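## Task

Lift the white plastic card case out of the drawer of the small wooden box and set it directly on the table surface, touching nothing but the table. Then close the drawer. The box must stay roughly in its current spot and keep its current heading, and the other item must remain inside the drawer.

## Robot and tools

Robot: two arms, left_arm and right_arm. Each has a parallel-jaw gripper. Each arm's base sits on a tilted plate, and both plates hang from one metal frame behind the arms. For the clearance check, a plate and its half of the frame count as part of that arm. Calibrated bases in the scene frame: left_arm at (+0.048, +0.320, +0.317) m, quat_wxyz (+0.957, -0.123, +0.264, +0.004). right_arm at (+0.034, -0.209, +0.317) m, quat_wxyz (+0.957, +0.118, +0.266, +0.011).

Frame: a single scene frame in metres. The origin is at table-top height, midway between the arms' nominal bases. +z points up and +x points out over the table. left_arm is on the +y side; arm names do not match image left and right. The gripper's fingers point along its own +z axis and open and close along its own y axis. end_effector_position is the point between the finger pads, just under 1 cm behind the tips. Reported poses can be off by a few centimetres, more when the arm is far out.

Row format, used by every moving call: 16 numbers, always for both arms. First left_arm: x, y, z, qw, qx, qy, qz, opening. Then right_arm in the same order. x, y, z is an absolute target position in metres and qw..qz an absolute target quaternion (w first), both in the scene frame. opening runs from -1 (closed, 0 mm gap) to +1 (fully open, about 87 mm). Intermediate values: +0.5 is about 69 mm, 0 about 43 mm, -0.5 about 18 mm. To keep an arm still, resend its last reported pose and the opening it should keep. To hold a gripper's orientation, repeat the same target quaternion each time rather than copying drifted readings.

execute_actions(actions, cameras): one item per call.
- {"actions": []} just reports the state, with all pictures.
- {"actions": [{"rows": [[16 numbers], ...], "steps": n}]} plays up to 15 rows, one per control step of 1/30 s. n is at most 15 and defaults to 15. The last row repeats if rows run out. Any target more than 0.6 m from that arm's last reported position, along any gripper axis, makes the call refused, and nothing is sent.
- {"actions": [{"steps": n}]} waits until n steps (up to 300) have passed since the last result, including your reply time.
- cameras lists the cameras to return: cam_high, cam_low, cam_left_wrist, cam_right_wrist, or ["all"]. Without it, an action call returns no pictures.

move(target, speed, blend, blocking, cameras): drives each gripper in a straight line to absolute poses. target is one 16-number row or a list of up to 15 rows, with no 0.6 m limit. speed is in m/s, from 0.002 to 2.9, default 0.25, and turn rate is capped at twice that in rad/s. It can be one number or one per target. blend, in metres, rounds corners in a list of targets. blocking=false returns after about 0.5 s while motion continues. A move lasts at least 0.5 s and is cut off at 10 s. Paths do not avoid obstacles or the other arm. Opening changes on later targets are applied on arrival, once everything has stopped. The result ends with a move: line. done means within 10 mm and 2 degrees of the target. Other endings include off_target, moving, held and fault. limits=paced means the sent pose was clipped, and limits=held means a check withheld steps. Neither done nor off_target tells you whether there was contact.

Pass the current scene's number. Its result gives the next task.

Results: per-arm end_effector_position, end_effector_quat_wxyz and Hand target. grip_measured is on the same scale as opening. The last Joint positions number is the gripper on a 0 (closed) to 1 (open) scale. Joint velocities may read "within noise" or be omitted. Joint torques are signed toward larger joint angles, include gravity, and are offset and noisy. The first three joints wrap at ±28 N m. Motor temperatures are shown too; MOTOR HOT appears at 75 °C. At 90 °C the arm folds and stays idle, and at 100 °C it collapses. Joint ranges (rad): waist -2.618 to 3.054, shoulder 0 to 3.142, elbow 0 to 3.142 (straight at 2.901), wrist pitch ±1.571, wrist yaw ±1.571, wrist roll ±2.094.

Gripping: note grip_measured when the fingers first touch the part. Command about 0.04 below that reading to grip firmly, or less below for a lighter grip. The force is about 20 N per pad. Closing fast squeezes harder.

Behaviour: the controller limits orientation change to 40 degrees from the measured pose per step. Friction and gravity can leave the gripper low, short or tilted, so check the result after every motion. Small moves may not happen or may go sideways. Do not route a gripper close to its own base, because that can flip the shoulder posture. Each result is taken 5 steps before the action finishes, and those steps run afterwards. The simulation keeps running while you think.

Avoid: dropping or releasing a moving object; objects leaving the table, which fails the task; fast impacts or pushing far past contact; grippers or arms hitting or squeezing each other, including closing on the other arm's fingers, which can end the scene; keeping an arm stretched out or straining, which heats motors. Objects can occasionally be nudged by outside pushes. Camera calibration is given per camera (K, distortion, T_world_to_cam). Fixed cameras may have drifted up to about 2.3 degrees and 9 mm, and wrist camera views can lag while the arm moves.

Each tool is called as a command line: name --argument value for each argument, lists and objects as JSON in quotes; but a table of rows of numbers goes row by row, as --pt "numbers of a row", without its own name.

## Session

execute_actions --actions '[]' --cameras '["all"]'

Scene clock: 0.00 s of 6000.00 s.
left_arm: end_effector_position=(+0.3331, +0.1519, +0.2145) grip_measured=+1.000 end_effector_quat_wxyz=(+0.166, +0.205, +0.963, +0.049) | right_arm: end_effector_position=(+0.4711, -0.3406, +0.1768) grip_measured=+1.000 end_effector_quat_wxyz=(+0.220, -0.321, +0.921, -0.013)
Joint positions: left_arm=[-0.841 1.741 0.813 -0.119 -0.801 -0.148 1] | right_arm=[-0.308 1.585 1.037 -0.062 -0.175 -0.955 1]
Joint velocities: within noise
Joint torques (N m): no reading
Motor temperatures (°C): left_arm=[26 31 30 26 24 26 23] | right_arm=[25 28 26 27 27 28 27]
Heat: left arm: 31 °C; right arm: 28 °C.
Hand target: left_arm +0.3356, +0.1518, +0.2160; +0.169, +0.201, +0.964, +0.048 | right_arm +0.4792, -0.3429, +0.1849; +0.232, -0.321, +0.918, -0.021
camera_calibration:
cam_left_wrist: T_world_to_cam=[[-0.375837, -0.909949, -0.175329, 0.299036], [-0.827423, 0.244324, 0.505645, 0.154714], [-0.417274, 0.335111, -0.844739, 0.410246], [0, 0, 0, 1]] pos_world=[0.411588, 0.0968291, 0.32075]
cam_right_wrist: T_world_to_cam=[[0.600023, -0.781227, 0.172214, -0.58096], [-0.755106, -0.481995, 0.444405, 0.132697], [-0.264175, -0.396693, -0.879117, 0.281155], [0, 0, 0, 1]] pos_world=[0.523063, -0.27837, 0.288247]

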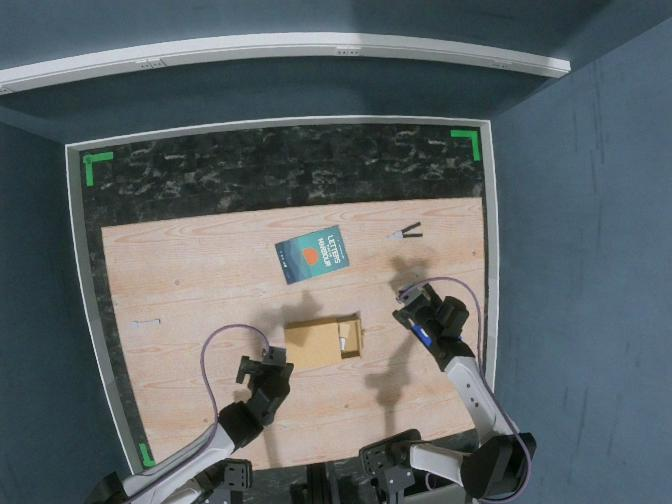

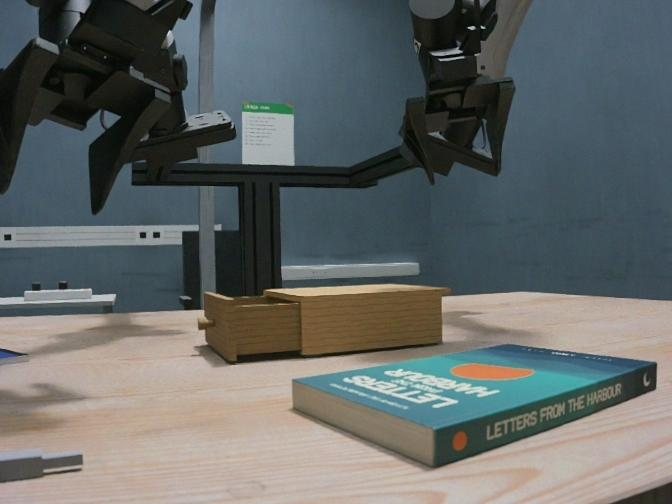

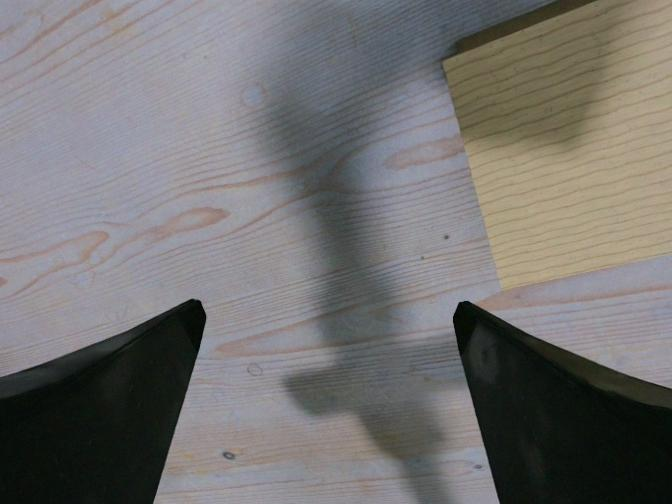

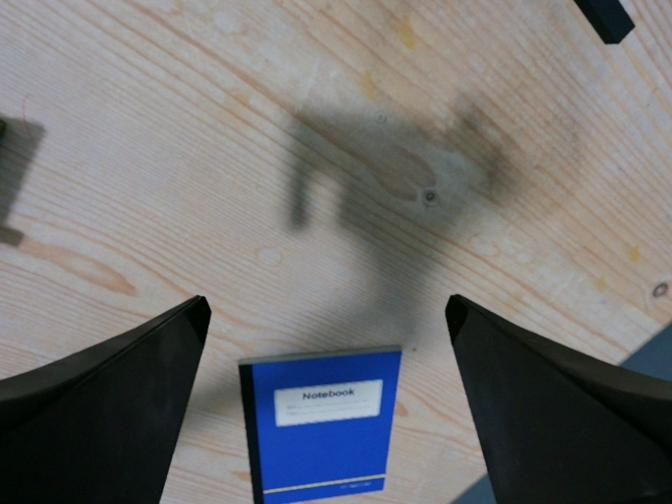

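zoom_image --camera "cam_high" --region '[270, 295, 390, 385]'

zoom_image --camera "cam_low" --region '[180, 260, 460, 380]'

Scaled by 4.200 from the camera's 672x504 image, which has a finer 960x720 frame.

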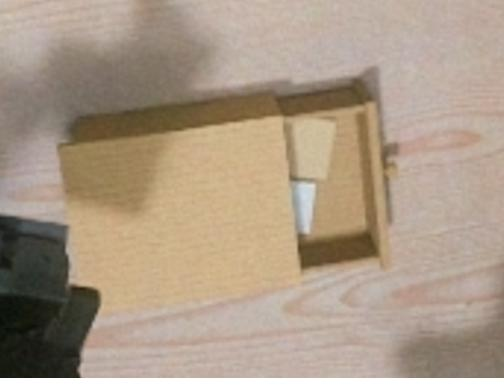

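Scaled by 1.800 from the camera's 672x504 image, which has a finer 960x720 frame.

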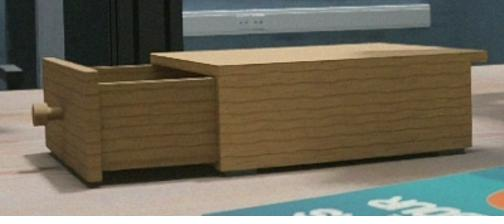

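move --target '[0.3331,0.1519,0.2145,0.166,0.205,0.963,0.049,1,0.385,-0.185,0.215,0.1290,0.6590,0.7318,-0.1162,1]' --speed 0.6 --cameras '["cam_high", "cam_right_wrist"]'

Scene clock: 4.03 s of 6000.00 s.
left_arm: end_effector_position=(+0.3331, +0.1519, +0.2145) grip_measured=+1.000 end_effector_quat_wxyz=(+0.166, +0.205, +0.963, +0.049) | right_arm: end_effector_position=(+0.3808, -0.1860, +0.2143) grip_measured=+1.000 end_effector_quat_wxyz=(+0.122, +0.660, +0.733, -0.111)
Joint positions: left_arm=[-0.841 1.741 0.813 -0.119 -0.801 -0.148 1] | right_arm=[0.271 1.495 0.941 -0.587 0.697 1.693 1]
Joint torques (N m): left_arm=[-4.4 -6.34 4.1 1.04 -0.11 0.13] | right_arm=[3.74 -4.96 7.01 -0.11 0.42 -0.06]
Heat: left arm: 32 °C; right arm: 29 °C.
Hand target: left_arm +0.3331, +0.1518, +0.2145; +0.166, +0.205, +0.963, +0.049 | right_arm +0.3849, -0.1849, +0.2150; +0.129, +0.659, +0.732, -0.116
Off the commanded pose: left_arm 0.000 m, 0 deg | right_arm 0.004 m, 1 deg.
Kept back: nothing.
move: done
camera_calibration:
cam_right_wrist: T_world_to_cam=[[-0.992294, -0.123754, 0.00618004, 0.351781], [-0.102523, 0.848021, 0.519952, 0.105073], [-0.069587, 0.515311, -0.854173, 0.441848], [0, 0, 0, 1]] pos_world=[0.39059, -0.273259, 0.320608]
Images, in order (width x height): cam_high 672x504, cam_right_wrist 672x504.

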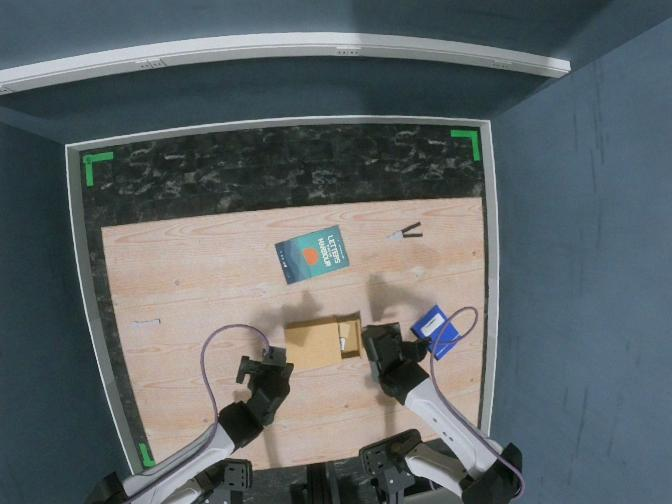

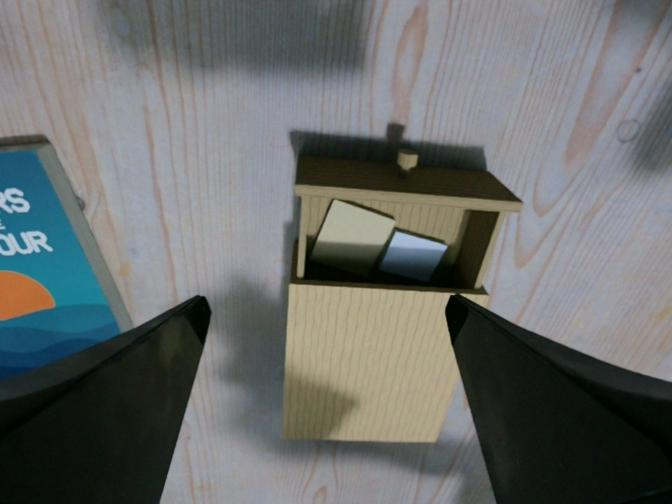

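zoom_image --camera "cam_right_wrist" --region '[270, 130, 540, 330]'

Scaled by 1.867 from the camera's 672x504 image, which has a finer 960x720 frame.

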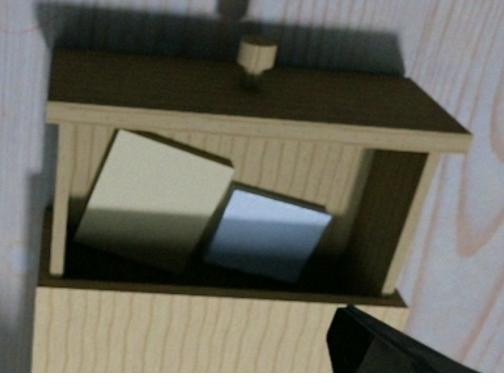

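move --target '[0.3331,0.1519,0.2145,0.166,0.205,0.963,0.049,1,0.334,-0.197,0.115,0,0.6884,0.7254,0,0]' --speed 0.25 --cameras '["cam_right_wrist"]'

Scene clock: 11.20 s of 6000.00 s.
left_arm: end_effector_position=(+0.3331, +0.1519, +0.2145) grip_measured=+1.000 end_effector_quat_wxyz=(+0.166, +0.205, +0.963, +0.049) | right_arm: end_effector_position=(+0.3362, -0.1958, +0.1198) grip_measured=+0.000 end_effector_quat_wxyz=(+0.001, +0.690, +0.724, +0.001)
Joint positions: left_arm=[-0.841 1.741 0.813 -0.119 -0.801 -0.148 1] | right_arm=[-0.071 1.662 0.682 -0.028 0.198 1.417 0.5]
Joint torques (N m): left_arm=[-4.4 -6.38 4.12 1.04 -0.11 0.13] | right_arm=[0.81 -4.81 1.99 0.31 -0.03 -0.24]
Heat: left arm: 34 °C; right arm: 29 °C.
Hand target: left_arm +0.3331, +0.1518, +0.2145; +0.166, +0.205, +0.963, +0.049 | right_arm +0.3340, -0.1970, +0.1152; +0.000, +0.688, +0.725, +0.000
Off the commanded pose: left_arm 0.000 m, 0 deg | right_arm 0.005 m, 0 deg.
Kept back: nothing.
move: done
camera_calibration:
cam_right_wrist: T_world_to_cam=[[-0.997591, -0.0692209, -0.00461016, 0.320642], [-0.0477857, 0.637457, 0.769003, 0.0684321], [-0.0502923, 0.767371, -0.639229, 0.380229], [0, 0, 0, 1]] pos_world=[0.342262, -0.313204, 0.191907]
Images, in order (width x height): cam_right_wrist 672x504.

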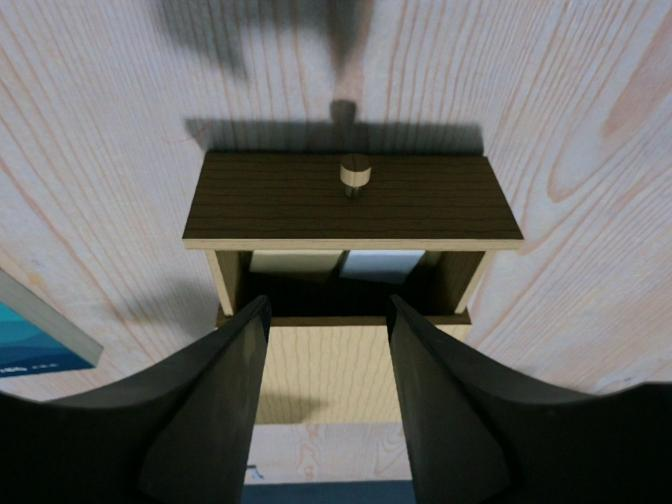

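execute_actions --actions '[]' --cameras '["all"]'

Scene clock: 22.73 s of 6000.00 s.
left_arm: end_effector_position=(+0.3331, +0.1519, +0.2145) grip_measured=+1.000 end_effector_quat_wxyz=(+0.166, +0.205, +0.963, +0.049) | right_arm: end_effector_position=(+0.3368, -0.1955, +0.1199) grip_measured=+0.000 end_effector_quat_wxyz=(+0.002, +0.690, +0.724, +0.002)
Joint positions: left_arm=[-0.841 1.741 0.813 -0.119 -0.801 -0.148 1] | right_arm=[-0.071 1.662 0.682 -0.026 0.196 1.416 0.5]
Joint velocities: within noise
Joint torques (N m): left_arm=[-4.41 -6.38 4.14 1.04 -0.12 0.14] | right_arm=[0.84 -4.68 2.02 0.32 0.03 -0.26]
Motor temperatures (°C): left_arm=[27 36 31 27 24 26 23] | right_arm=[25 29 26 27 27 28 27]
Heat: left arm: 36 °C; right arm: 29 °C.
Hand target: left_arm +0.3331, +0.1518, +0.2145; +0.166, +0.205, +0.963, +0.049 | right_arm +0.3340, -0.1970, +0.1152; +0.000, +0.688, +0.725, +0.000
Off the commanded pose: left_arm 0.000 m, 0 deg | right_arm 0.006 m, 0 deg.
Steps of this call (1-346: nothing new was sent). Readings (end_effector_position of left_arm | right_arm):
1: (+0.3331, +0.1519, +0.2145) | (+0.3363, -0.1957, +0.1199)
2: (+0.3331, +0.1519, +0.2145) | (+0.3364, -0.1957, +0.1199)
4: (+0.3331, +0.1519, +0.2145) | (+0.3365, -0.1956, +0.1199)
8: (+0.3331, +0.1519, +0.2145) | (+0.3366, -0.1956, +0.1199)
346: the state above
camera_calibration:
cam_left_wrist: T_world_to_cam=[[-0.375837, -0.909949, -0.175329, 0.299036], [-0.827423, 0.244324, 0.505645, 0.154714], [-0.417274, 0.335111, -0.844739, 0.410246], [0, 0, 0, 1]] pos_world=[0.411588, 0.0968291, 0.32075]
cam_right_wrist: T_world_to_cam=[[-0.997562, -0.0694231, -0.00715038, 0.321472], [-0.0497916, 0.636169, 0.769942, 0.0684955], [-0.0489029, 0.76842, -0.638074, 0.379667], [0, 0, 0, 1]] pos_world=[0.342665, -0.313001, 0.191817]

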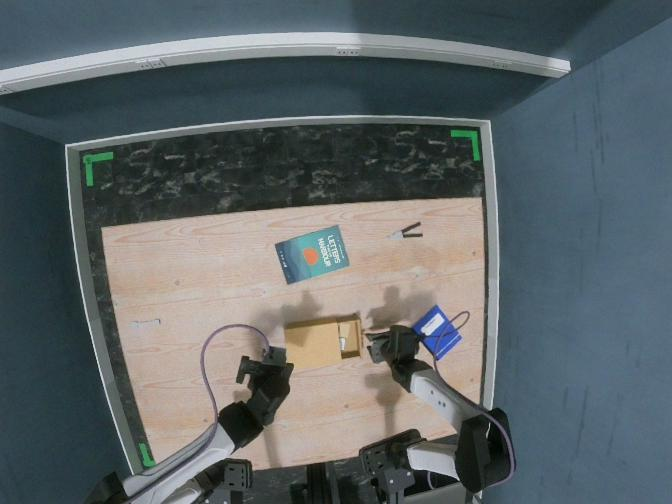

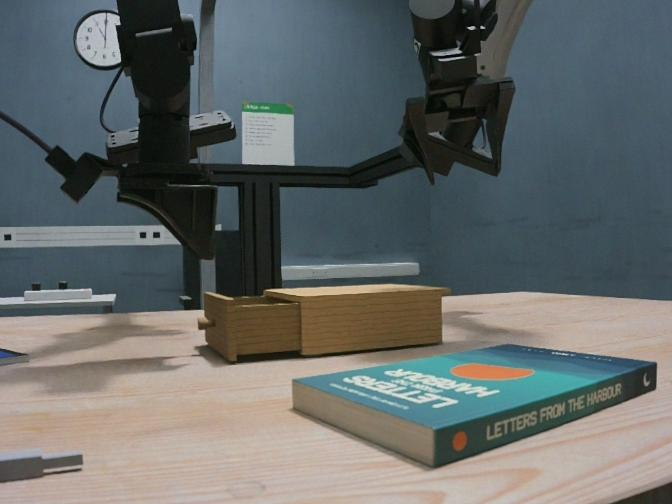

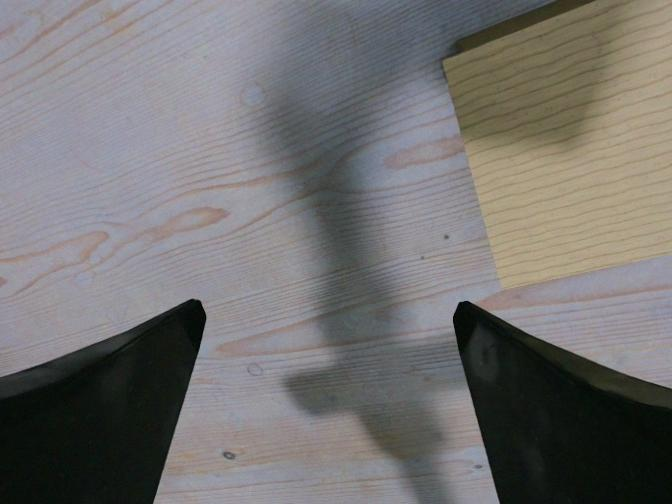

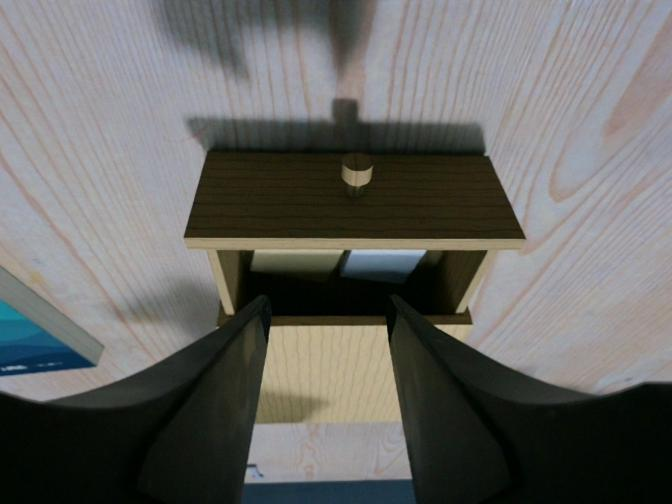

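move --pt "0.3331 0.1519 0.2145 0.166 0.205 0.963 0.049 1 0.325 -0.200 0.085 0 0.6884 0.7254 0 0" --pt "0.3331 0.1519 0.2145 0.166 0.205 0.963 0.049 1 0.325 -0.2 0.042 0 0.6884 0.7254 0 0" --speed 0.1 --cameras '["cam_low","cam_right_wrist"]'

Scene clock: 24.30 s of 6000.00 s.
left_arm: end_effector_position=(+0.3331, +0.1519, +0.2145) grip_measured=+1.000 end_effector_quat_wxyz=(+0.166, +0.205, +0.963, +0.049) | right_arm: end_effector_position=(+0.3240, -0.1977, +0.0462) grip_measured=+0.000 end_effector_quat_wxyz=(-0.003, +0.689, +0.725, -0.002)
Joint positions: left_arm=[-0.841 1.741 0.813 -0.119 -0.801 -0.148 1] | right_arm=[-0.131 1.989 0.735 0.246 0.165 1.366 0.5]
Joint torques (N m): left_arm=[-4.38 -6.39 4.08 1.04 -0.11 0.14] | right_arm=[0.87 -5.15 1.05 0.3 -0.03 -0.28]
Heat: left arm: 36 °C; right arm: 30 °C.
Hand target: left_arm +0.3331, +0.1518, +0.2145; +0.166, +0.205, +0.963, +0.049 | right_arm +0.3251, -0.2000, +0.0422; +0.000, +0.688, +0.725, +0.000
Off the commanded pose: left_arm 0.000 m, 0 deg | right_arm 0.005 m, 0 deg.
Kept back: nothing.
move: done
camera_calibration:
cam_right_wrist: T_world_to_cam=[[-0.997491, -0.0706066, 0.0050625, 0.307252], [-0.0410499, 0.635228, 0.771233, 0.122937], [-0.0576699, 0.76909, -0.636533, 0.33663], [0, 0, 0, 1]] pos_world=[0.330942, -0.315298, 0.117908]
Images, in order (width x height): cam_low 672x504, cam_right_wrist 672x504.

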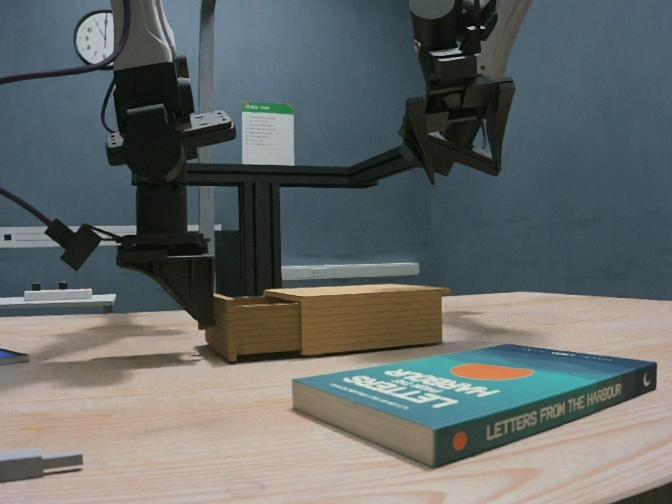

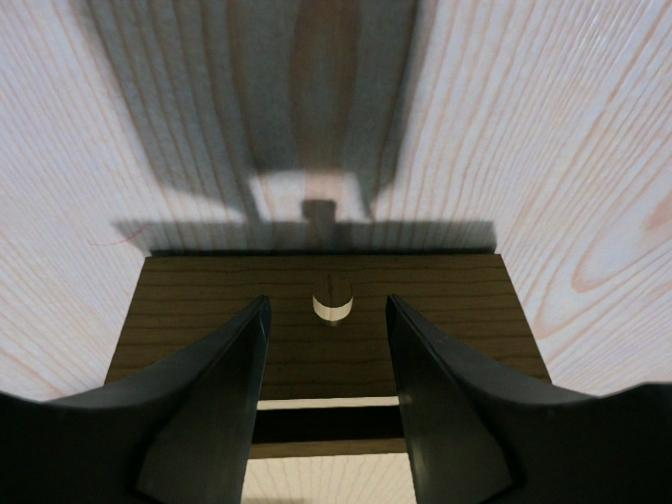

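move --target '[0.3331,0.1519,0.2145,0.166,0.205,0.963,0.049,1,0.325,-0.2015,0.036,0,0.6884,0.7254,0,0]' --speed 0.06 --cameras '[]'

move --target '[0.3331,0.1519,0.2145,0.166,0.205,0.963,0.049,1,0.325,-0.2015,0.036,0,0.6884,0.7254,0,-0.64]' --speed 0.06 --cameras '["cam_right_wrist"]'

Scene clock: 25.53 s of 6000.00 s.
left_arm: end_effector_position=(+0.3331, +0.1519, +0.2145) grip_measured=+1.000 end_effector_quat_wxyz=(+0.166, +0.205, +0.963, +0.049) | right_arm: end_effector_position=(+0.3240, -0.1991, +0.0403) grip_measured=+0.000 end_effector_quat_wxyz=(-0.003, +0.689, +0.725, -0.002)
Joint positions: left_arm=[-0.841 1.741 0.813 -0.119 -0.801 -0.148 1] | right_arm=[-0.138 2.015 0.747 0.261 0.161 1.359 0.5]
Joint torques (N m): left_arm=[-4.36 -6.35 4.1 1.04 -0.12 0.13] | right_arm=[0.91 -5.23 0.76 0.33 0.01 -0.26]
Heat: left arm: 36 °C; right arm: 30 °C.
Hand target: left_arm +0.3331, +0.1518, +0.2145; +0.166, +0.205, +0.963, +0.049 | right_arm +0.3250, -0.2014, +0.0362; +0.000, +0.688, +0.725, +0.000
Off the commanded pose: left_arm 0.000 m, 0 deg | right_arm 0.005 m, 0 deg.
Kept back: nothing.
move: done
No camera images: "cameras" was empty.

Scene clock: 26.23 s of 6000.00 s.
left_arm: end_effector_position=(+0.3331, +0.1519, +0.2145) grip_measured=+1.000 end_effector_quat_wxyz=(+0.166, +0.205, +0.963, +0.049) | right_arm: end_effector_position=(+0.3240, -0.1991, +0.0403) grip_measured=-0.584 end_effector_quat_wxyz=(-0.003, +0.689, +0.725, -0.002)
Joint positions: left_arm=[-0.841 1.741 0.813 -0.119 -0.801 -0.148 1] | right_arm=[-0.138 2.015 0.747 0.261 0.16 1.358 0.208]
Joint torques (N m): left_arm=[-4.41 -6.35 4.11 1.03 -0.11 0.14] | right_arm=[0.85 -5.33 0.98 0.31 0.02 -0.25]
Heat: left arm: 36 °C; right arm: 30 °C.
Hand target: left_arm +0.3331, +0.1518, +0.2145; +0.166, +0.205, +0.963, +0.049 | right_arm +0.3250, -0.2015, +0.0362; +0.000, +0.688, +0.725, +0.000
Off the commanded pose: left_arm 0.000 m, 0 deg | right_arm 0.005 m, 0 deg.
Kept back: nothing.
move: done
camera_calibration:
cam_right_wrist: T_world_to_cam=[[-0.997416, -0.0716691, 0.00502948, 0.306921], [-0.0417497, 0.635153, 0.771257, 0.128585], [-0.0584698, 0.769054, -0.636504, 0.334206], [0, 0, 0, 1]] pos_world=[0.331037, -0.316697, 0.112008]
Images, in order (width x height): cam_right_wrist 672x504.

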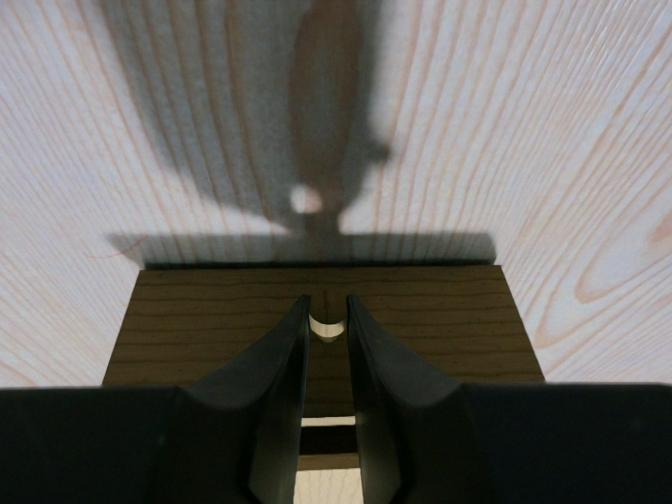

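move --target '[0.3331,0.1519,0.2145,0.166,0.205,0.963,0.049,1,0.3255,-0.2135,0.036,0,0.6884,0.7254,0,-0.66]' --speed 0.04 --cameras '["cam_right_wrist","cam_low"]'

Scene clock: 27.17 s of 6000.00 s.
left_arm: end_effector_position=(+0.3331, +0.1519, +0.2145) grip_measured=+1.000 end_effector_quat_wxyz=(+0.166, +0.205, +0.963, +0.049) | right_arm: end_effector_position=(+0.3228, -0.2036, +0.0401) grip_measured=-0.584 end_effector_quat_wxyz=(-0.012, +0.689, +0.724, +0.009)
Joint positions: left_arm=[-0.841 1.741 0.813 -0.119 -0.801 -0.148 1] | right_arm=[-0.17 2.015 0.747 0.261 0.116 1.333 0.208]
Joint torques (N m): left_arm=[-4.38 -6.41 4.14 1.05 -0.12 0.15] | right_arm=[0.14 -5.93 1.26 0.21 0.25 -0.25]
Heat: left arm: 36 °C; right arm: 30 °C.
Hand target: left_arm +0.3331, +0.1518, +0.2145; +0.166, +0.205, +0.963, +0.049 | right_arm +0.3254, -0.2136, +0.0363; +0.000, +0.689, +0.725, +0.000
Off the commanded pose: left_arm 0.000 m, 0 deg | right_arm 0.011 m, 2 deg.
Kept back: nothing.
move: off_target (right_arm)
camera_calibration:
cam_right_wrist: T_world_to_cam=[[-0.997559, -0.0698185, 0.00151119, 0.306017], [-0.0417618, 0.613752, 0.788394, 0.126539], [-0.055972, 0.786406, -0.615169, 0.339344], [0, 0, 0, 1]] pos_world=[0.329548, -0.32316, 0.108529]
Images, in order (width x height): cam_low 672x504, cam_right_wrist 672x504.

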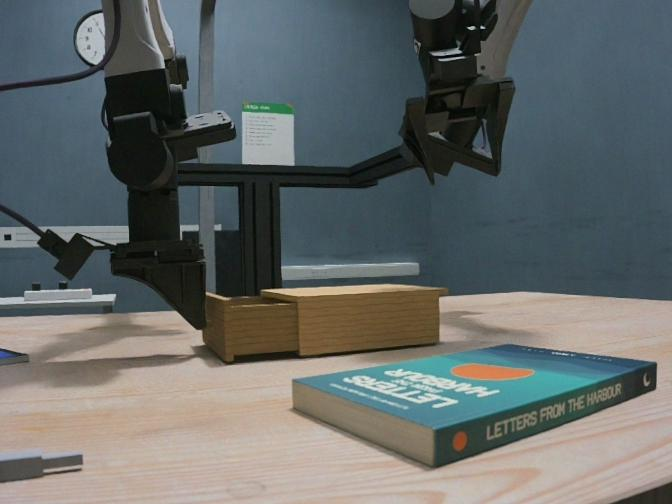

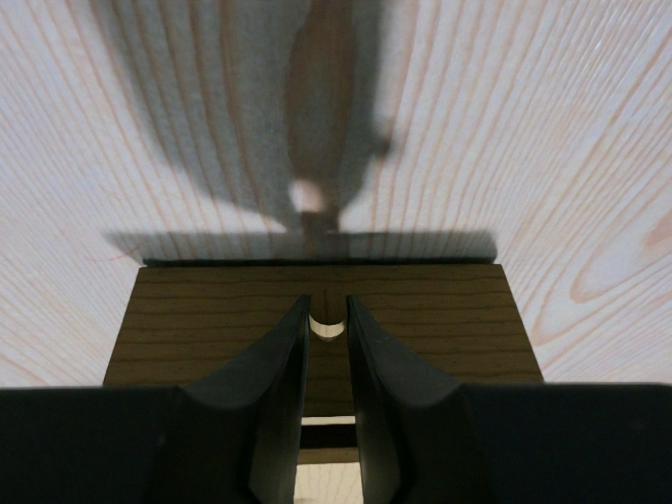

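move --pt "0.330 0.03 0.16 0 0 1 0 -1 0.3250 -0.2065 0.036 0 0.6884 0.7254 0 -0.66" --pt "0.330 -0.02 0.10 0 0 1 0 -1 0.3250 -0.2065 0.036 0 0.6884 0.7254 0 -0.66" --speed 0.2 --cameras '["all"]'

Scene clock: 30.60 s of 6000.00 s.
left_arm: end_effector_position=(+0.3254, -0.0226, +0.1049) grip_measured=-0.993 end_effector_quat_wxyz=(+0.004, +0.012, +1.000, -0.001) | right_arm: end_effector_position=(+0.3230, -0.2035, +0.0401) grip_measured=-0.584 end_effector_quat_wxyz=(-0.012, +0.689, +0.725, +0.009)
Joint positions: left_arm=[-0.841 2.557 1.741 -0.549 -0.565 -0.747 0.004] | right_arm=[-0.17 2.015 0.747 0.261 0.116 1.331 0.208]
Joint torques (N m): left_arm=[-6.16 -9.8 5.37 0.46 0.02 0.06] | right_arm=[2.17 -5.5 0.95 0.27 0.36 -0.11]
Heat: left arm: 37 °C; right arm: 30 °C.
Hand target: left_arm +0.3299, -0.0199, +0.1001; +0.000, +0.000, +1.000, +0.000 | right_arm +0.3250, -0.2065, +0.0362; +0.000, +0.688, +0.725, +0.000
Off the commanded pose: left_arm 0.007 m, 1 deg | right_arm 0.006 m, 2 deg.
Kept back: nothing.
move: done
camera_calibration:
cam_left_wrist: T_world_to_cam=[[-0.0258897, -0.999618, -0.00970998, -0.0151669], [-0.667335, 0.01005, 0.74469, 0.163932], [-0.744308, 0.0257596, -0.66734, 0.453711], [0, 0, 0, 1]] pos_world=[0.446706, -0.0284961, 0.180554]
cam_right_wrist: T_world_to_cam=[[-0.997402, -0.0720278, 0.000930288, 0.305612], [-0.0435538, 0.613295, 0.788652, 0.126901], [-0.0573754, 0.786563, -0.614839, 0.339758], [0, 0, 0, 1]] pos_world=[0.329839, -0.323057, 0.108531]

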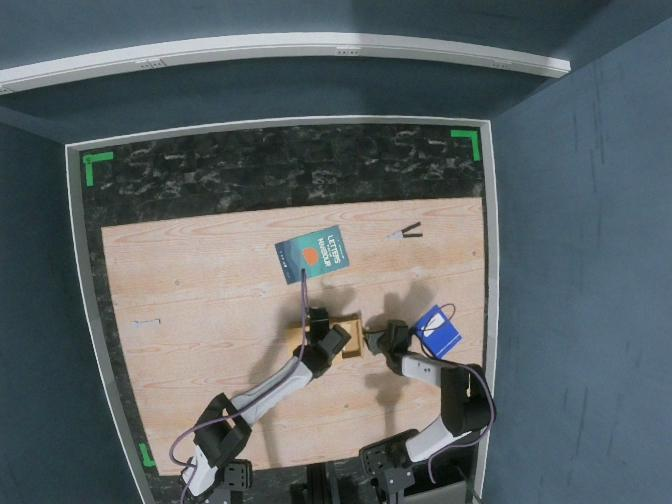

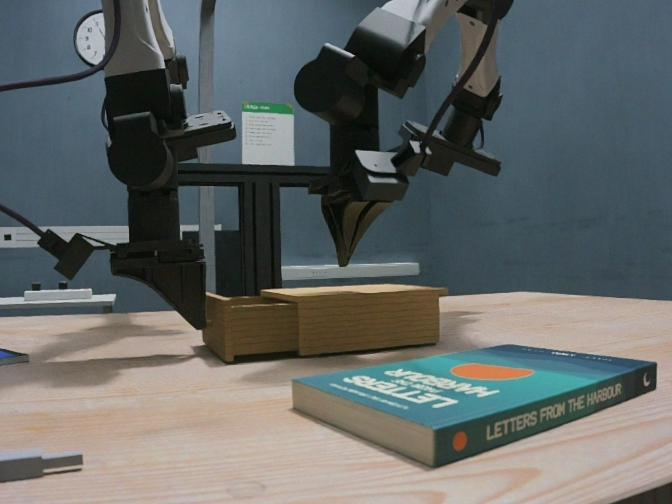

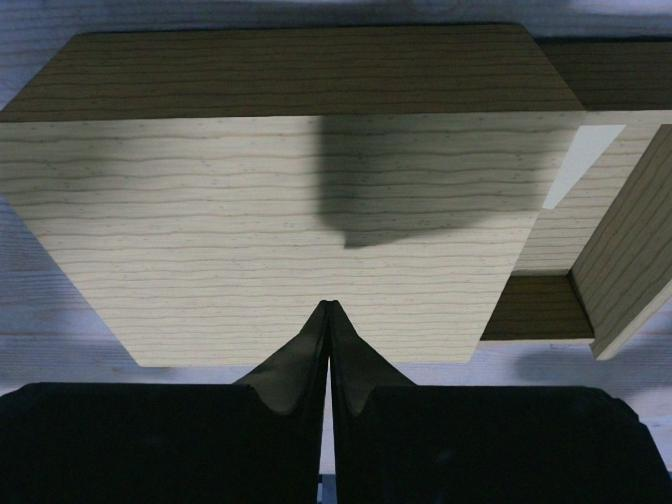

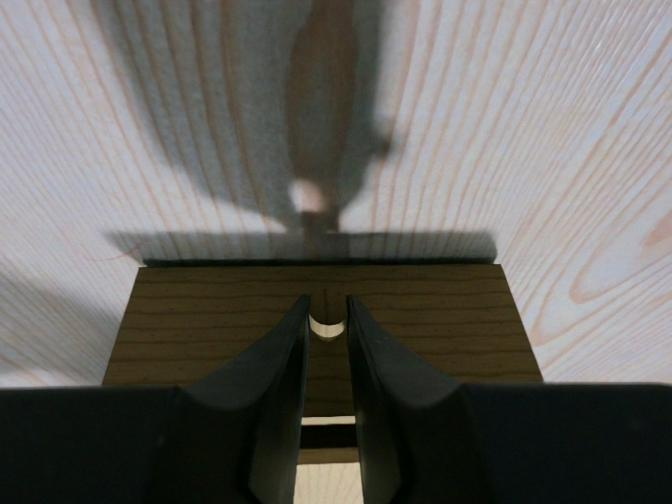

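move --target '[0.330,-0.02,0.048,0,0,1,0,-1,0.3250,-0.2065,0.036,0,0.6884,0.7254,0,-0.66]' --speed 0.06 --cameras '["cam_low"]'

Scene clock: 31.97 s of 6000.00 s.
left_arm: end_effector_position=(+0.3271, -0.0209, +0.0748) grip_measured=-0.993 end_effector_quat_wxyz=(-0.003, +0.022, +1.000, +0.001) | right_arm: end_effector_position=(+0.3229, -0.2035, +0.0401) grip_measured=-0.584 end_effector_quat_wxyz=(-0.012, +0.689, +0.725, +0.009)
Joint positions: left_arm=[-0.801 2.639 1.798 -0.518 -0.551 -0.691 0.004] | right_arm=[-0.17 2.015 0.747 0.261 0.116 1.331 0.208]
Joint torques (N m): left_arm=[-4.6 -6.8 4.82 1.27 0.01 0.13] | right_arm=[2.15 -5.53 0.87 0.32 0.34 -0.11]
Heat: left arm: 37 °C; right arm: 30 °C.
Hand target: left_arm +0.3293, -0.0185, +0.0497; +0.000, +0.000, +1.000, +0.000 | right_arm +0.3250, -0.2066, +0.0362; +0.000, +0.688, +0.725, +0.000
Off the commanded pose: left_arm 0.027 m, 3 deg | right_arm 0.005 m, 2 deg.
Kept back: nothing.
move: off_target (left_arm)
Images, in order (width x height): cam_low 672x504.

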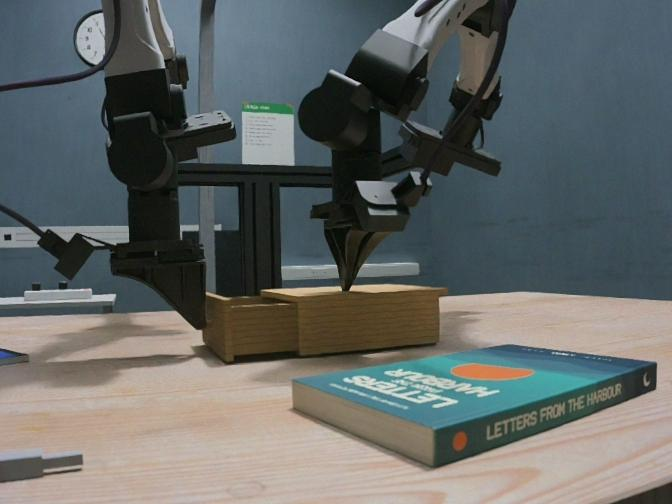

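move --target '[0.330,-0.02,0.045,0,0,1,0,-1,0.3263,-0.228,0.036,0,0.6884,0.7254,0,-0.68]' --speed 0.04 --cameras '["cam_low","cam_right_wrist"]'

Scene clock: 32.97 s of 6000.00 s.
left_arm: end_effector_position=(+0.3275, -0.0249, +0.0747) grip_measured=-0.993 end_effector_quat_wxyz=(-0.006, +0.021, +1.000, -0.007) | right_arm: end_effector_position=(+0.3230, -0.2107, +0.0398) grip_measured=-0.584 end_effector_quat_wxyz=(-0.021, +0.689, +0.724, +0.019)
Joint positions: left_arm=[-0.801 2.643 1.807 -0.515 -0.535 -0.688 0.004] | right_arm=[-0.208 2.015 0.757 0.249 0.068 1.3 0.208]
Joint torques (N m): left_arm=[-4.46 -6.61 4.38 1.29 -0.12 0.15] | right_arm=[-0.65 -6.69 1.46 0.21 0.45 -0.33]
Heat: left arm: 37 °C; right arm: 30 °C.
Hand target: left_arm +0.3290, -0.0185, +0.0471; +0.000, +0.000, +1.000, +0.000 | right_arm +0.3260, -0.2278, +0.0365; +0.000, +0.689, +0.725, +0.000
Off the commanded pose: left_arm 0.030 m, 3 deg | right_arm 0.018 m, 3 deg.
Kept back: nothing.
move: off_target (left_arm, right_arm)
camera_calibration:
cam_right_wrist: T_world_to_cam=[[-0.997483, -0.0708878, -0.00148599, 0.305527], [-0.0432593, 0.591841, 0.804893, 0.126355], [-0.0561776, 0.802931, -0.593418, 0.347475], [0, 0, 0, 1]] pos_world=[0.329744, -0.332123, 0.10495]
Images, in order (width x height): cam_low 672x504, cam_right_wrist 672x504.

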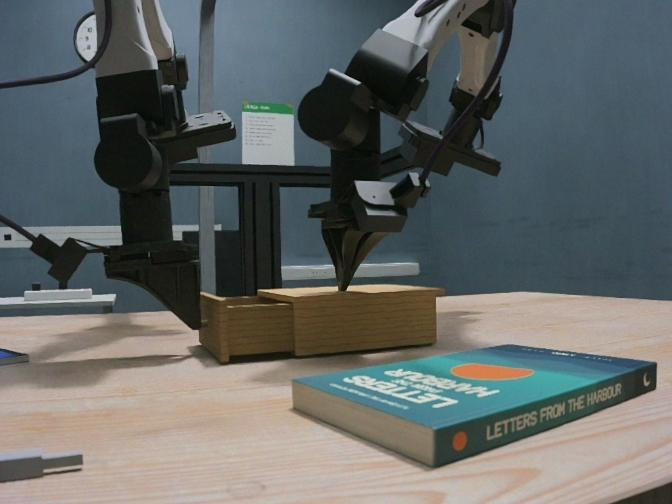

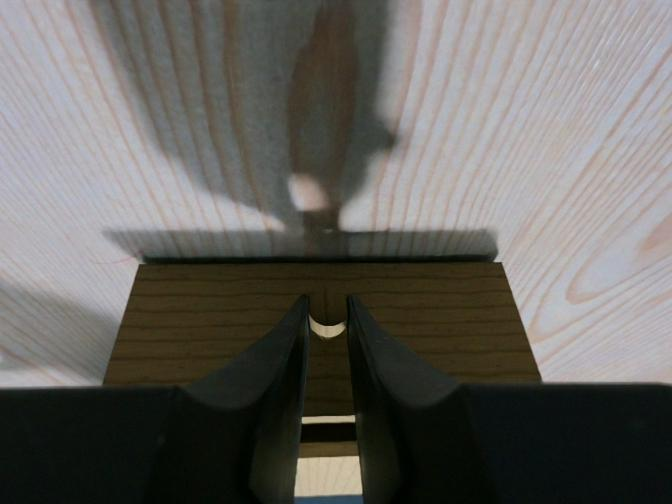

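zoom_image --camera "cam_low" --region '[190, 270, 330, 375]'

Scaled by 3.600 from the camera's 672x504 image, which has a finer 960x720 frame.

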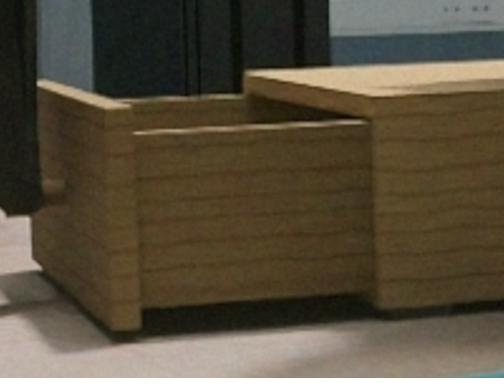

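move --pt "0.330 -0.02 0.022 0 0 1 0 -1 0.3263 -0.216 0.036 0 0.6884 0.7254 0 -0.68" --pt "0.330 -0.02 0.022 0 0 1 0 -1 0.3270 -0.242 0.036 0 0.6884 0.7254 0 -0.72" --speed 0.05 --cameras '["cam_low","cam_right_wrist"]'

Scene clock: 35.83 s of 6000.00 s.
left_arm: end_effector_position=(+0.3275, -0.0251, +0.0731) grip_measured=-0.993 end_effector_quat_wxyz=(-0.013, +0.035, +0.999, -0.009) | right_arm: end_effector_position=(+0.3232, -0.2223, +0.0388) grip_measured=-0.584 end_effector_quat_wxyz=(-0.024, +0.688, +0.725, +0.022)
Joint positions: left_arm=[-0.796 2.656 1.833 -0.536 -0.521 -0.659 0.004] | right_arm=[-0.25 2.015 0.771 0.235 0.037 1.264 0.208]
Joint velocities: left_arm=[-0.017 0.002 -0.002 -0.022 -0.154 -0.066 0.026] | right_arm=[within noise]
Joint torques (N m): left_arm=[-2.76 -4.15 3.73 1.93 -0.18 0.09] | right_arm=[-0.95 -7.38 1.4 0.15 0.53 -0.37]
Heat: left arm: 37 °C; right arm: 30 °C.
Hand target: left_arm +0.3273, -0.0154, +0.0279; -0.002, +0.000, +1.000, +0.002 | right_arm +0.3268, -0.2418, +0.0366; -0.001, +0.689, +0.725, +0.000
Off the commanded pose: left_arm 0.051 m, 4 deg | right_arm 0.020 m, 4 deg.
Kept back: nothing.
move: off_target (left_arm, right_arm); target 2's new opening was sent with right_arm's hand 0.020 m and 4 deg from that target
camera_calibration:
cam_right_wrist: T_world_to_cam=[[-0.997402, -0.0720201, -0.00166763, 0.304662], [-0.0435588, 0.584481, 0.810237, 0.132282], [-0.0573786, 0.808204, -0.5861, 0.35738], [0, 0, 0, 1]] pos_world=[0.330139, -0.34421, 0.102789]
Images, in order (width x height): cam_low 672x504, cam_right_wrist 672x504.

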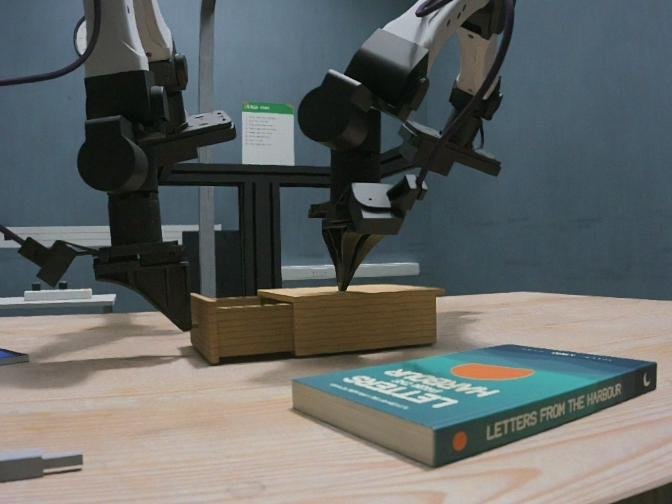

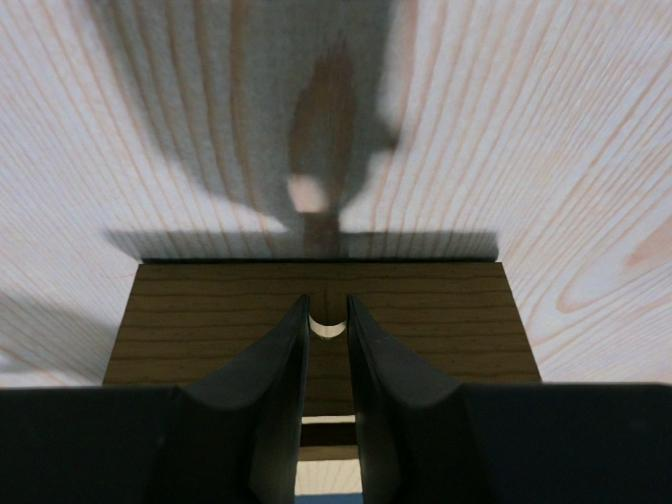

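move --target '[0.330,-0.02,0.022,0,0,1,0,-1,0.3274,-0.252,0.036,0,0.6884,0.7254,0,-0.72]' --speed 0.05 --cameras '["cam_low","cam_right_wrist"]'

Scene clock: 36.77 s of 6000.00 s.
left_arm: end_effector_position=(+0.3277, -0.0251, +0.0731) grip_measured=-0.993 end_effector_quat_wxyz=(-0.013, +0.035, +0.999, -0.009) | right_arm: end_effector_position=(+0.3233, -0.2302, +0.0383) grip_measured=-0.584 end_effector_quat_wxyz=(-0.026, +0.688, +0.725, +0.024)
Joint positions: left_arm=[-0.796 2.656 1.833 -0.536 -0.521 -0.659 0.004] | right_arm=[-0.278 2.015 0.781 0.223 0.018 1.24 0.208]
Joint torques (N m): left_arm=[-2.76 -4.12 3.73 1.93 -0.19 0.09] | right_arm=[-1.39 -7.62 1.42 0.12 0.53 -0.36]
Heat: left arm: 37 °C; right arm: 31 °C.
Hand target: left_arm +0.3274, -0.0155, +0.0279; -0.001, +0.000, +1.000, +0.002 | right_arm +0.3272, -0.2517, +0.0366; -0.001, +0.689, +0.725, +0.000
Off the commanded pose: left_arm 0.051 m, 4 deg | right_arm 0.022 m, 4 deg.
Kept back: nothing.
move: off_target (left_arm, right_arm)
camera_calibration:
cam_right_wrist: T_world_to_cam=[[-0.997367, -0.072497, -0.00168901, 0.303983], [-0.0435557, 0.580264, 0.813263, 0.136292], [-0.057979, 0.811195, -0.581894, 0.364223], [0, 0, 0, 1]] pos_world=[0.330236, -0.352503, 0.101611]
Images, in order (width x height): cam_low 672x504, cam_right_wrist 672x504.

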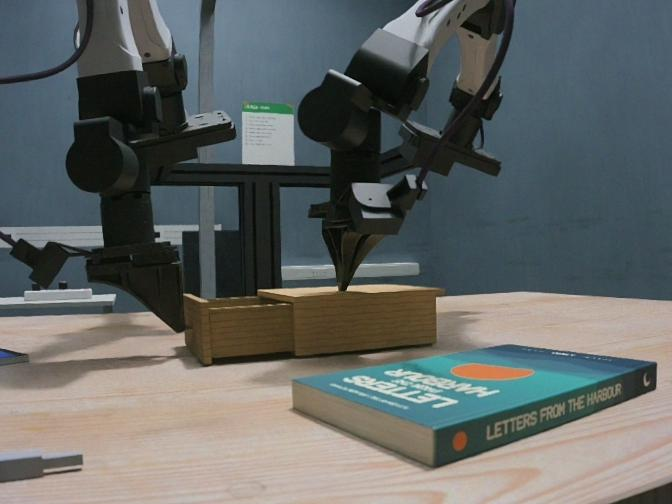

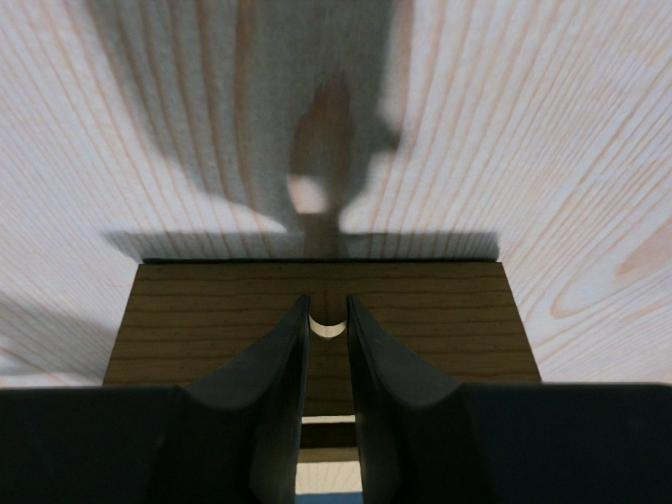

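move --target '[0.330,-0.02,0.022,0,0,1,0,-1,0.3279,-0.260,0.036,0,0.6884,0.7254,0,-0.72]' --speed 0.05 --cameras '["cam_low","cam_high"]'

Scene clock: 37.70 s of 6000.00 s.
left_arm: end_effector_position=(+0.3276, -0.0252, +0.0732) grip_measured=-0.993 end_effector_quat_wxyz=(-0.013, +0.035, +0.999, -0.009) | right_arm: end_effector_position=(+0.3231, -0.2366, +0.0380) grip_measured=-0.584 end_effector_quat_wxyz=(-0.029, +0.688, +0.725, +0.025)
Joint positions: left_arm=[-0.796 2.656 1.833 -0.536 -0.521 -0.659 0.004] | right_arm=[-0.3 2.015 0.791 0.211 0.001 1.22 0.208]
Joint torques (N m): left_arm=[-2.78 -4.14 3.78 1.94 -0.19 0.1] | right_arm=[-1.66 -7.77 1.44 0.12 0.61 -0.38]
Heat: left arm: 37 °C; right arm: 31 °C.
Hand target: left_arm +0.3274, -0.0155, +0.0279; -0.001, +0.000, +1.000, +0.002 | right_arm +0.3275, -0.2597, +0.0367; -0.001, +0.689, +0.725, +0.000
Off the commanded pose: left_arm 0.051 m, 4 deg | right_arm 0.024 m, 4 deg.
Kept back: nothing.
move: off_target (left_arm, right_arm)
Images, in order (width x height): cam_high 672x504, cam_low 672x504.

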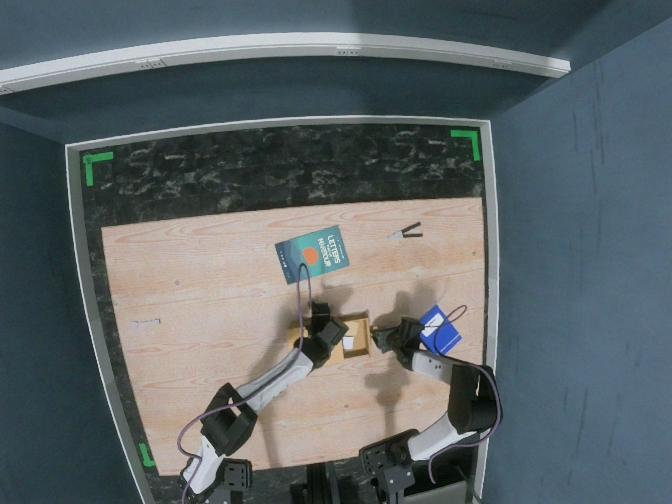

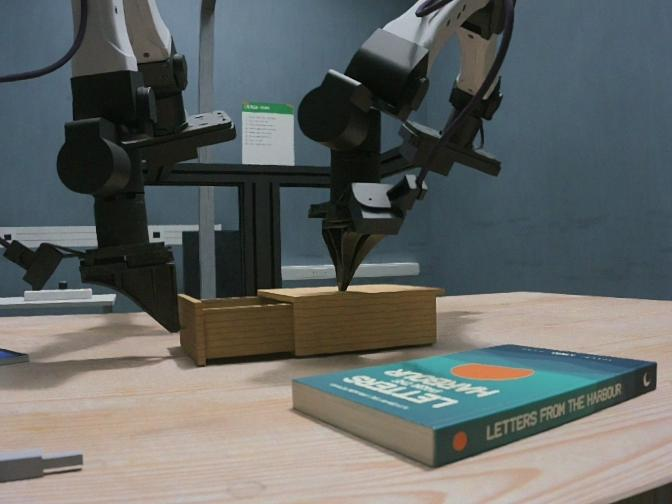

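move --target '[0.330,-0.02,0.022,0,0,1,0,-1,0.3284,-0.269,0.036,0,0.6884,0.7254,0,-0.72]' --speed 0.05 --cameras '["cam_low","cam_right_wrist","cam_left_wrist"]'

Scene clock: 38.77 s of 6000.00 s.
left_arm: end_effector_position=(+0.3276, -0.0251, +0.0732) grip_measured=-0.993 end_effector_quat_wxyz=(-0.013, +0.035, +0.999, -0.009) | right_arm: end_effector_position=(+0.3233, -0.2445, +0.0377) grip_measured=-0.584 end_effector_quat_wxyz=(-0.030, +0.688, +0.725, +0.026)
Joint positions: left_arm=[-0.796 2.656 1.833 -0.536 -0.521 -0.659 0.004] | right_arm=[-0.326 2.015 0.803 0.197 -0.015 1.199 0.208]
Joint torques (N m): left_arm=[-2.77 -4.14 3.7 1.93 -0.19 0.1] | right_arm=[-1.88 -8.01 1.7 0.16 0.61 -0.37]
Heat: left arm: 37 °C; right arm: 31 °C.
Hand target: left_arm +0.3273, -0.0155, +0.0280; -0.002, +0.000, +1.000, +0.002 | right_arm +0.3280, -0.2686, +0.0368; -0.001, +0.689, +0.725, +0.000
Off the commanded pose: left_arm 0.051 m, 4 deg | right_arm 0.025 m, 5 deg.
Kept back: nothing.
move: off_target (left_arm, right_arm)
camera_calibration:
cam_left_wrist: T_world_to_cam=[[-0.0737269, -0.99726, 0.00603356, -0.00335493], [-0.638726, 0.0518653, 0.767684, 0.178988], [-0.765894, 0.0527452, -0.6408, 0.439964], [0, 0, 0, 1]] pos_world=[0.451043, -0.035835, 0.144543]
cam_right_wrist: T_world_to_cam=[[-0.997334, -0.0729725, -0.000260989, 0.302775], [-0.0421464, 0.573099, 0.818402, 0.142624], [-0.0595712, 0.816231, -0.574646, 0.376914], [0, 0, 0, 1]] pos_world=[0.330432, -0.367293, 0.0999473]
Images, in order (width x height): cam_low 672x504, cam_left_wrist 672x504, cam_right_wrist 672x504.

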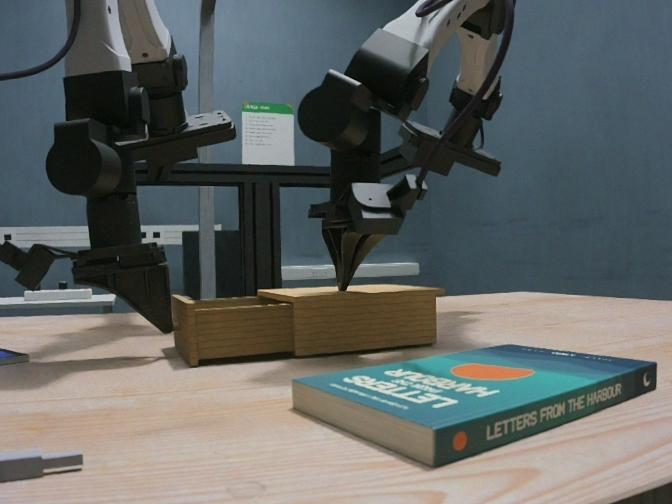

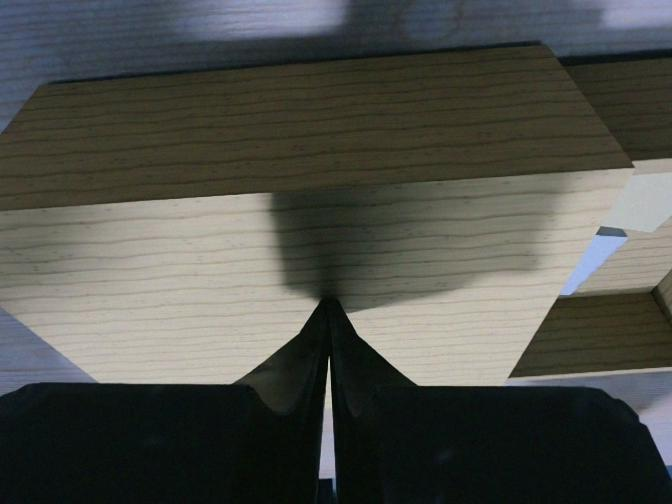

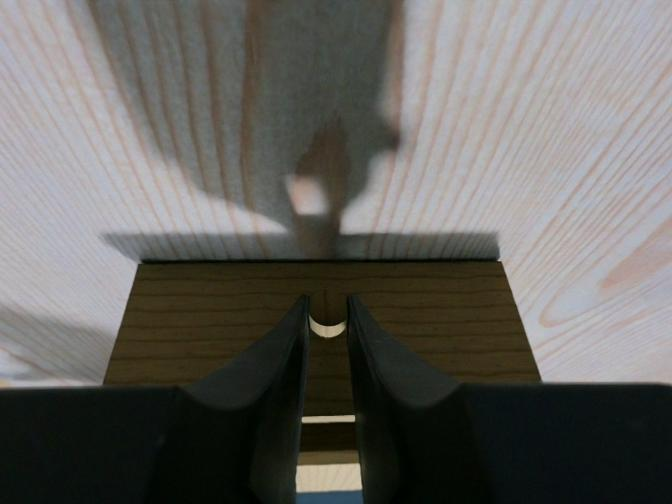

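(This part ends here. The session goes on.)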